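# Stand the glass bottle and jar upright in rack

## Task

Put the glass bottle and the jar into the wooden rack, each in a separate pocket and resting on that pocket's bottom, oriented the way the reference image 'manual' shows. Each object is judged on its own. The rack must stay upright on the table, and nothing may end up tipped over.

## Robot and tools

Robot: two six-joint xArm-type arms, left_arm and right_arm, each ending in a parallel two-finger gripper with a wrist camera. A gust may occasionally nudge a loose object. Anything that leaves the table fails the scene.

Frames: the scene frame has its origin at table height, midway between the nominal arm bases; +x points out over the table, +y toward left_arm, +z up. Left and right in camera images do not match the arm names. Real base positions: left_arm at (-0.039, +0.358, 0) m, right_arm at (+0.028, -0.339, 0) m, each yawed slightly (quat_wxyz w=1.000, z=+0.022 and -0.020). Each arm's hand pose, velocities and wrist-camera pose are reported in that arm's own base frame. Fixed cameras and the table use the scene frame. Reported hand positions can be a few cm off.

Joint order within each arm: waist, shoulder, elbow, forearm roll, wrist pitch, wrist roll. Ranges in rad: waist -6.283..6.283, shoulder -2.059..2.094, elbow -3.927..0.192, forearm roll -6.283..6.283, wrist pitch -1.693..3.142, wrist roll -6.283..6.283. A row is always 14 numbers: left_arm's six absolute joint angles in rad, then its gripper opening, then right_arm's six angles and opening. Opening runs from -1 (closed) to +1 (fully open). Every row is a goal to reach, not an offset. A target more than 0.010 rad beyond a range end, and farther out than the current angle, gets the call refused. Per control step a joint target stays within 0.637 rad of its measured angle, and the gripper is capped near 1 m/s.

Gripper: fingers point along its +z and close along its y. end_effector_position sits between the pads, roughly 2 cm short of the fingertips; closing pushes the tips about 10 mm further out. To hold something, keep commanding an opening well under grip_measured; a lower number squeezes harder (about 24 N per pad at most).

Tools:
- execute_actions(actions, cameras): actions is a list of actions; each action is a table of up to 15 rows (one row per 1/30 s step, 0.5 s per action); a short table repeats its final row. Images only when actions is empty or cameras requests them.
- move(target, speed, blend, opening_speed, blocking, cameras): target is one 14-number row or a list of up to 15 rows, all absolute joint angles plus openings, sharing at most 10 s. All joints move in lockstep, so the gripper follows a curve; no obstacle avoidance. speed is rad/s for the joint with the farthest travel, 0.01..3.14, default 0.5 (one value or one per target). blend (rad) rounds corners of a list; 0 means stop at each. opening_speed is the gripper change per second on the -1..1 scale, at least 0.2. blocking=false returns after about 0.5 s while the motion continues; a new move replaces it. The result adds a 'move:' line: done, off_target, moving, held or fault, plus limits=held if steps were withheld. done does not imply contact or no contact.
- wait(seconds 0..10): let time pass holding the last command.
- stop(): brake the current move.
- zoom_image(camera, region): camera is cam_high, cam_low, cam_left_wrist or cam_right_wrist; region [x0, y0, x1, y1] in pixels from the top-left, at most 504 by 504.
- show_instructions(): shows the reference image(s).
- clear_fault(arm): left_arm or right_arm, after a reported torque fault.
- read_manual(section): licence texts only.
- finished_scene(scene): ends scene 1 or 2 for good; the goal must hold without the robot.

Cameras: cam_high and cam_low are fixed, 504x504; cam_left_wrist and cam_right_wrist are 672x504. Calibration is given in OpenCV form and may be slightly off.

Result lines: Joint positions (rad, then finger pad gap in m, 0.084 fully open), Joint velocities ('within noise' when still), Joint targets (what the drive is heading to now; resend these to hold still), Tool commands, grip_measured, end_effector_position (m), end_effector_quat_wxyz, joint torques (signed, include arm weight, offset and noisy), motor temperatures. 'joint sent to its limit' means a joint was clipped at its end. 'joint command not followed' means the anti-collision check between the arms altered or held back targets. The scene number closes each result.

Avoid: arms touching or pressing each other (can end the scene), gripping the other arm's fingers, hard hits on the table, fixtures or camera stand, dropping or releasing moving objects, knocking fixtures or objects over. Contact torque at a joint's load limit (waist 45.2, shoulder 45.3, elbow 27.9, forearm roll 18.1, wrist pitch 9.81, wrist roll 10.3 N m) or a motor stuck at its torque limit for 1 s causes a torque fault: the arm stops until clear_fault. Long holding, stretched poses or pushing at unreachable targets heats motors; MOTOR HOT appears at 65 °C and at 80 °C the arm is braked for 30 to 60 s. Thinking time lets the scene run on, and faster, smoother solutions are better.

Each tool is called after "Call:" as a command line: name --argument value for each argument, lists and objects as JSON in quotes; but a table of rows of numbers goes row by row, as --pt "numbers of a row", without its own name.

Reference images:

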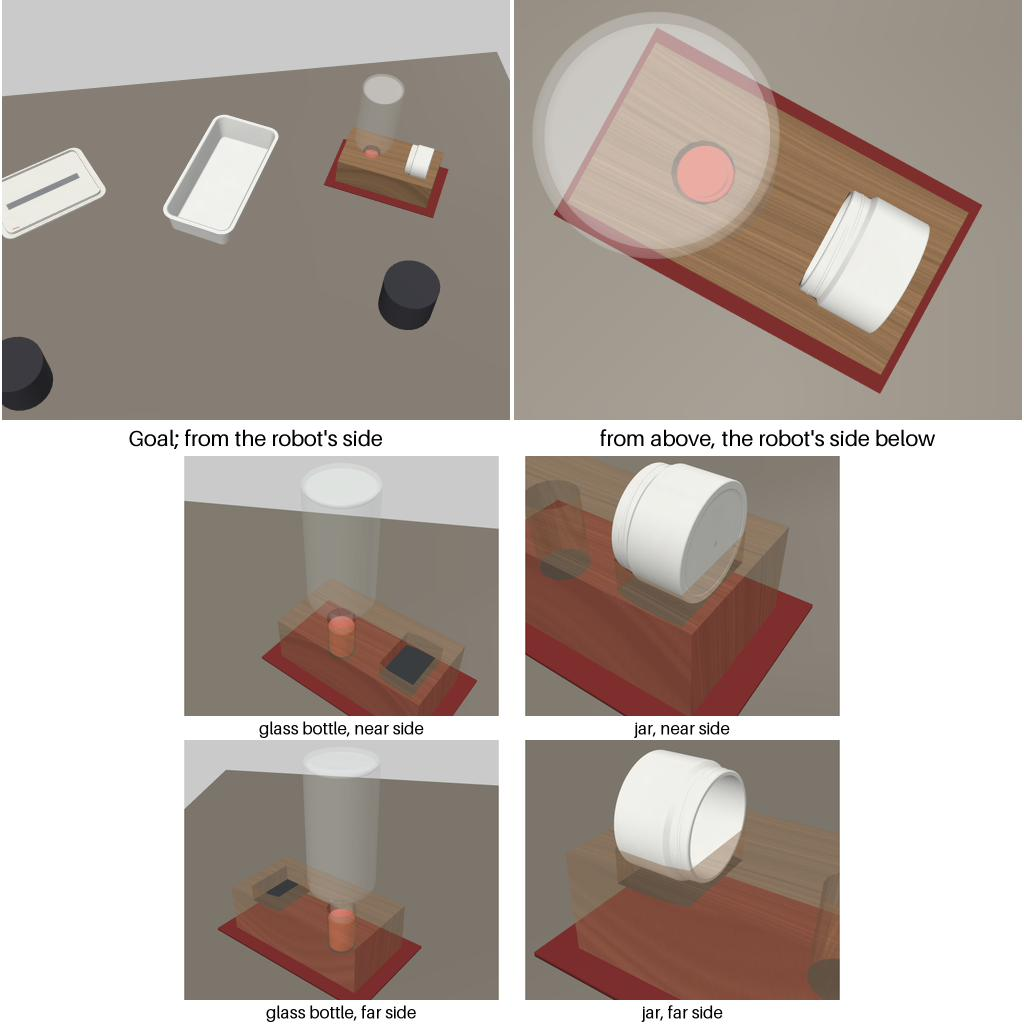

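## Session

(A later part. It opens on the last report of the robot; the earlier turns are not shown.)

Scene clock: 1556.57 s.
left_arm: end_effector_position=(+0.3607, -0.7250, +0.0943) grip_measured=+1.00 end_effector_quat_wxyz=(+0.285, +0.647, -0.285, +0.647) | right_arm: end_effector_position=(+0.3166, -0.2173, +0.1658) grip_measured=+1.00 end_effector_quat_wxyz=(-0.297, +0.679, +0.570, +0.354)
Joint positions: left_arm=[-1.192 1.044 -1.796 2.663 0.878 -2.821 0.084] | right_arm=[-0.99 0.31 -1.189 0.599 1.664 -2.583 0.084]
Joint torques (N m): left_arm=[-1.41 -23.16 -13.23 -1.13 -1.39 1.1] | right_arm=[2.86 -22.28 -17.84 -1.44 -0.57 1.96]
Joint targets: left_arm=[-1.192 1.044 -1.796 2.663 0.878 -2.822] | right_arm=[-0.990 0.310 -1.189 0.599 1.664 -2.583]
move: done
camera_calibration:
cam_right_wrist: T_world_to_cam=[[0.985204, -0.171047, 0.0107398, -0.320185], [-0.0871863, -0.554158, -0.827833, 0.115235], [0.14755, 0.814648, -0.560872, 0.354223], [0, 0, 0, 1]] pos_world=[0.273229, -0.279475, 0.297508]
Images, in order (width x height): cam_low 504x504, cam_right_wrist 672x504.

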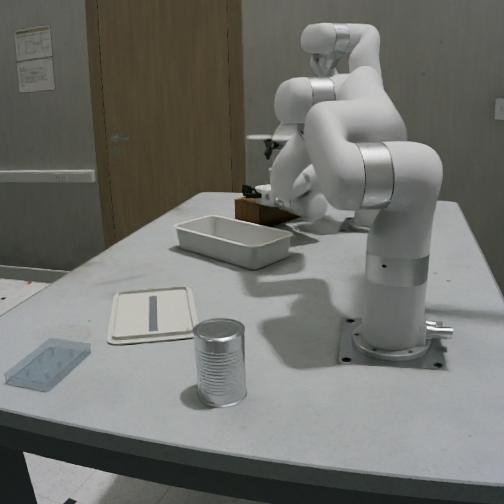

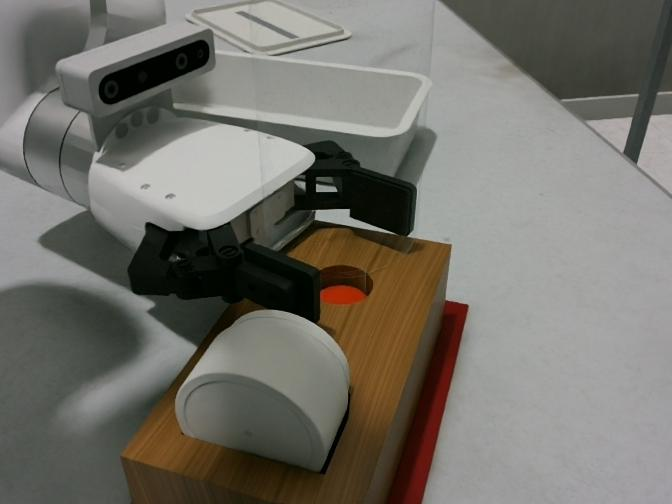

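Call:
move --pt "-1.2244 0.9229 -1.569 2.660 0.9816 -2.862 1.0 -0.9896 0.3098 -1.1886 0.5995 1.664 -2.583 1.0" --pt "-1.3107 0.692 -1.1641 2.611 1.156 -2.9217 1.0 -0.9896 0.3098 -1.1886 0.5995 1.664 -2.583 1.0" --speed '[0.12, 0.35]' --blend '[0.03, 0]' --cameras '["all"]'

Scene clock: 1588.13 s.
left_arm: end_effector_position=(+0.2721, -0.6297, +0.1082) grip_measured=+1.00 end_effector_quat_wxyz=(+0.289, +0.649, -0.281, +0.645) | right_arm: end_effector_position=(+0.3166, -0.2173, +0.1658) grip_measured=+1.00 end_effector_quat_wxyz=(-0.297, +0.679, +0.570, +0.354)
Joint positions: left_arm=[-1.311 0.692 -1.164 2.611 1.156 -2.922 0.084] | right_arm=[-0.99 0.31 -1.189 0.599 1.664 -2.583 0.084]
Joint torques (N m): left_arm=[-6.09 -30.96 -12.08 -1.87 5.36 -1.94] | right_arm=[2.33 -22.16 -17.75 -1.36 -0.34 1.77]
Joint targets: left_arm=[-1.311 0.692 -1.164 2.611 1.156 -2.922] | right_arm=[-0.990 0.310 -1.189 0.599 1.664 -2.583]
move: done
camera_calibration:
cam_left_wrist: T_world_to_cam=[[-0.730777, -0.682569, 0.0080521, -0.200641], [-0.00274409, -0.00885835, -0.999957, 0.171059], [0.682611, -0.730767, 0.00460045, -0.515921], [0, 0, 0, 1]] pos_world=[0.206019, -0.512454, 0.175041]
cam_right_wrist: T_world_to_cam=[[0.985204, -0.171047, 0.0107398, -0.320185], [-0.0871863, -0.554158, -0.827833, 0.115235], [0.14755, 0.814648, -0.560872, 0.354223], [0, 0, 0, 1]] pos_world=[0.273229, -0.279475, 0.297508]

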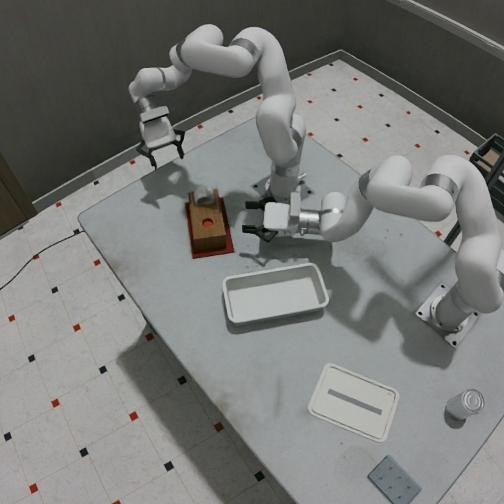

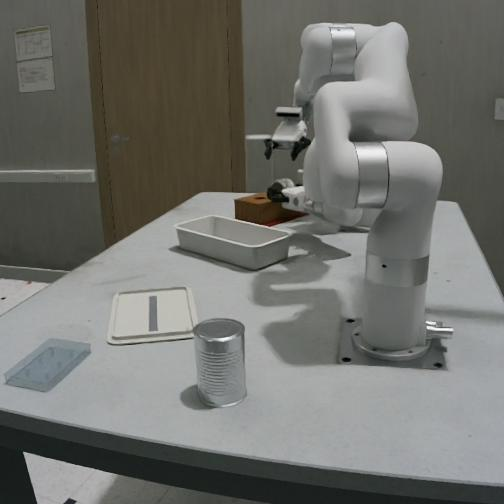

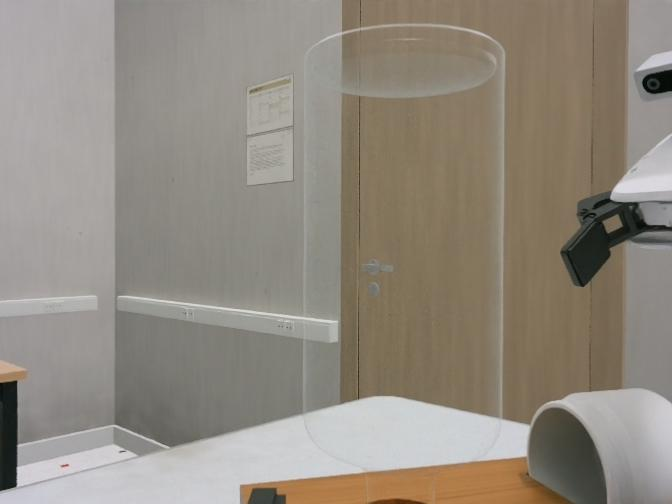

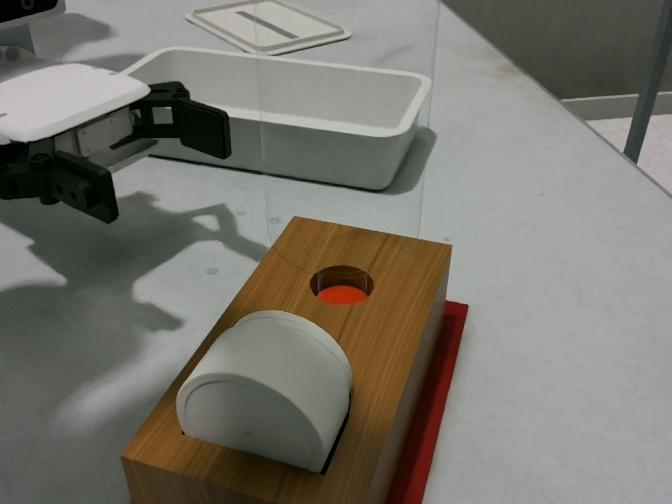

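Call:
zoom_image --camera "cam_right_wrist" --region '[120, 290, 400, 504]'

Call:
zoom_image --camera "cam_left_wrist" --region '[440, 340, 672, 504]'

Scaled by 1.800 from the camera's 672x504 image, which has a finer 960x720 frame.

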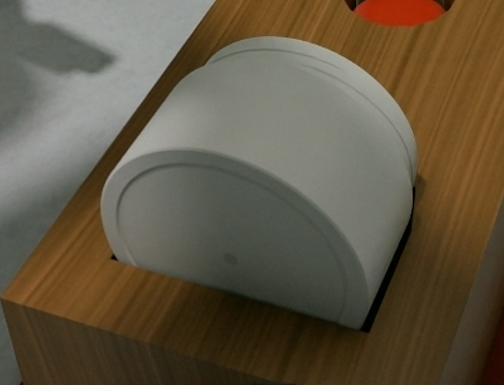

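Scaled by 2.172 from the camera's 672x504 image, which has a finer 960x720 frame.

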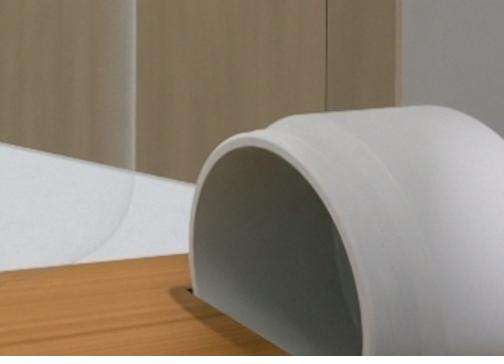

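Call:
finished_scene --scene 1

The scene is finished: the task was done.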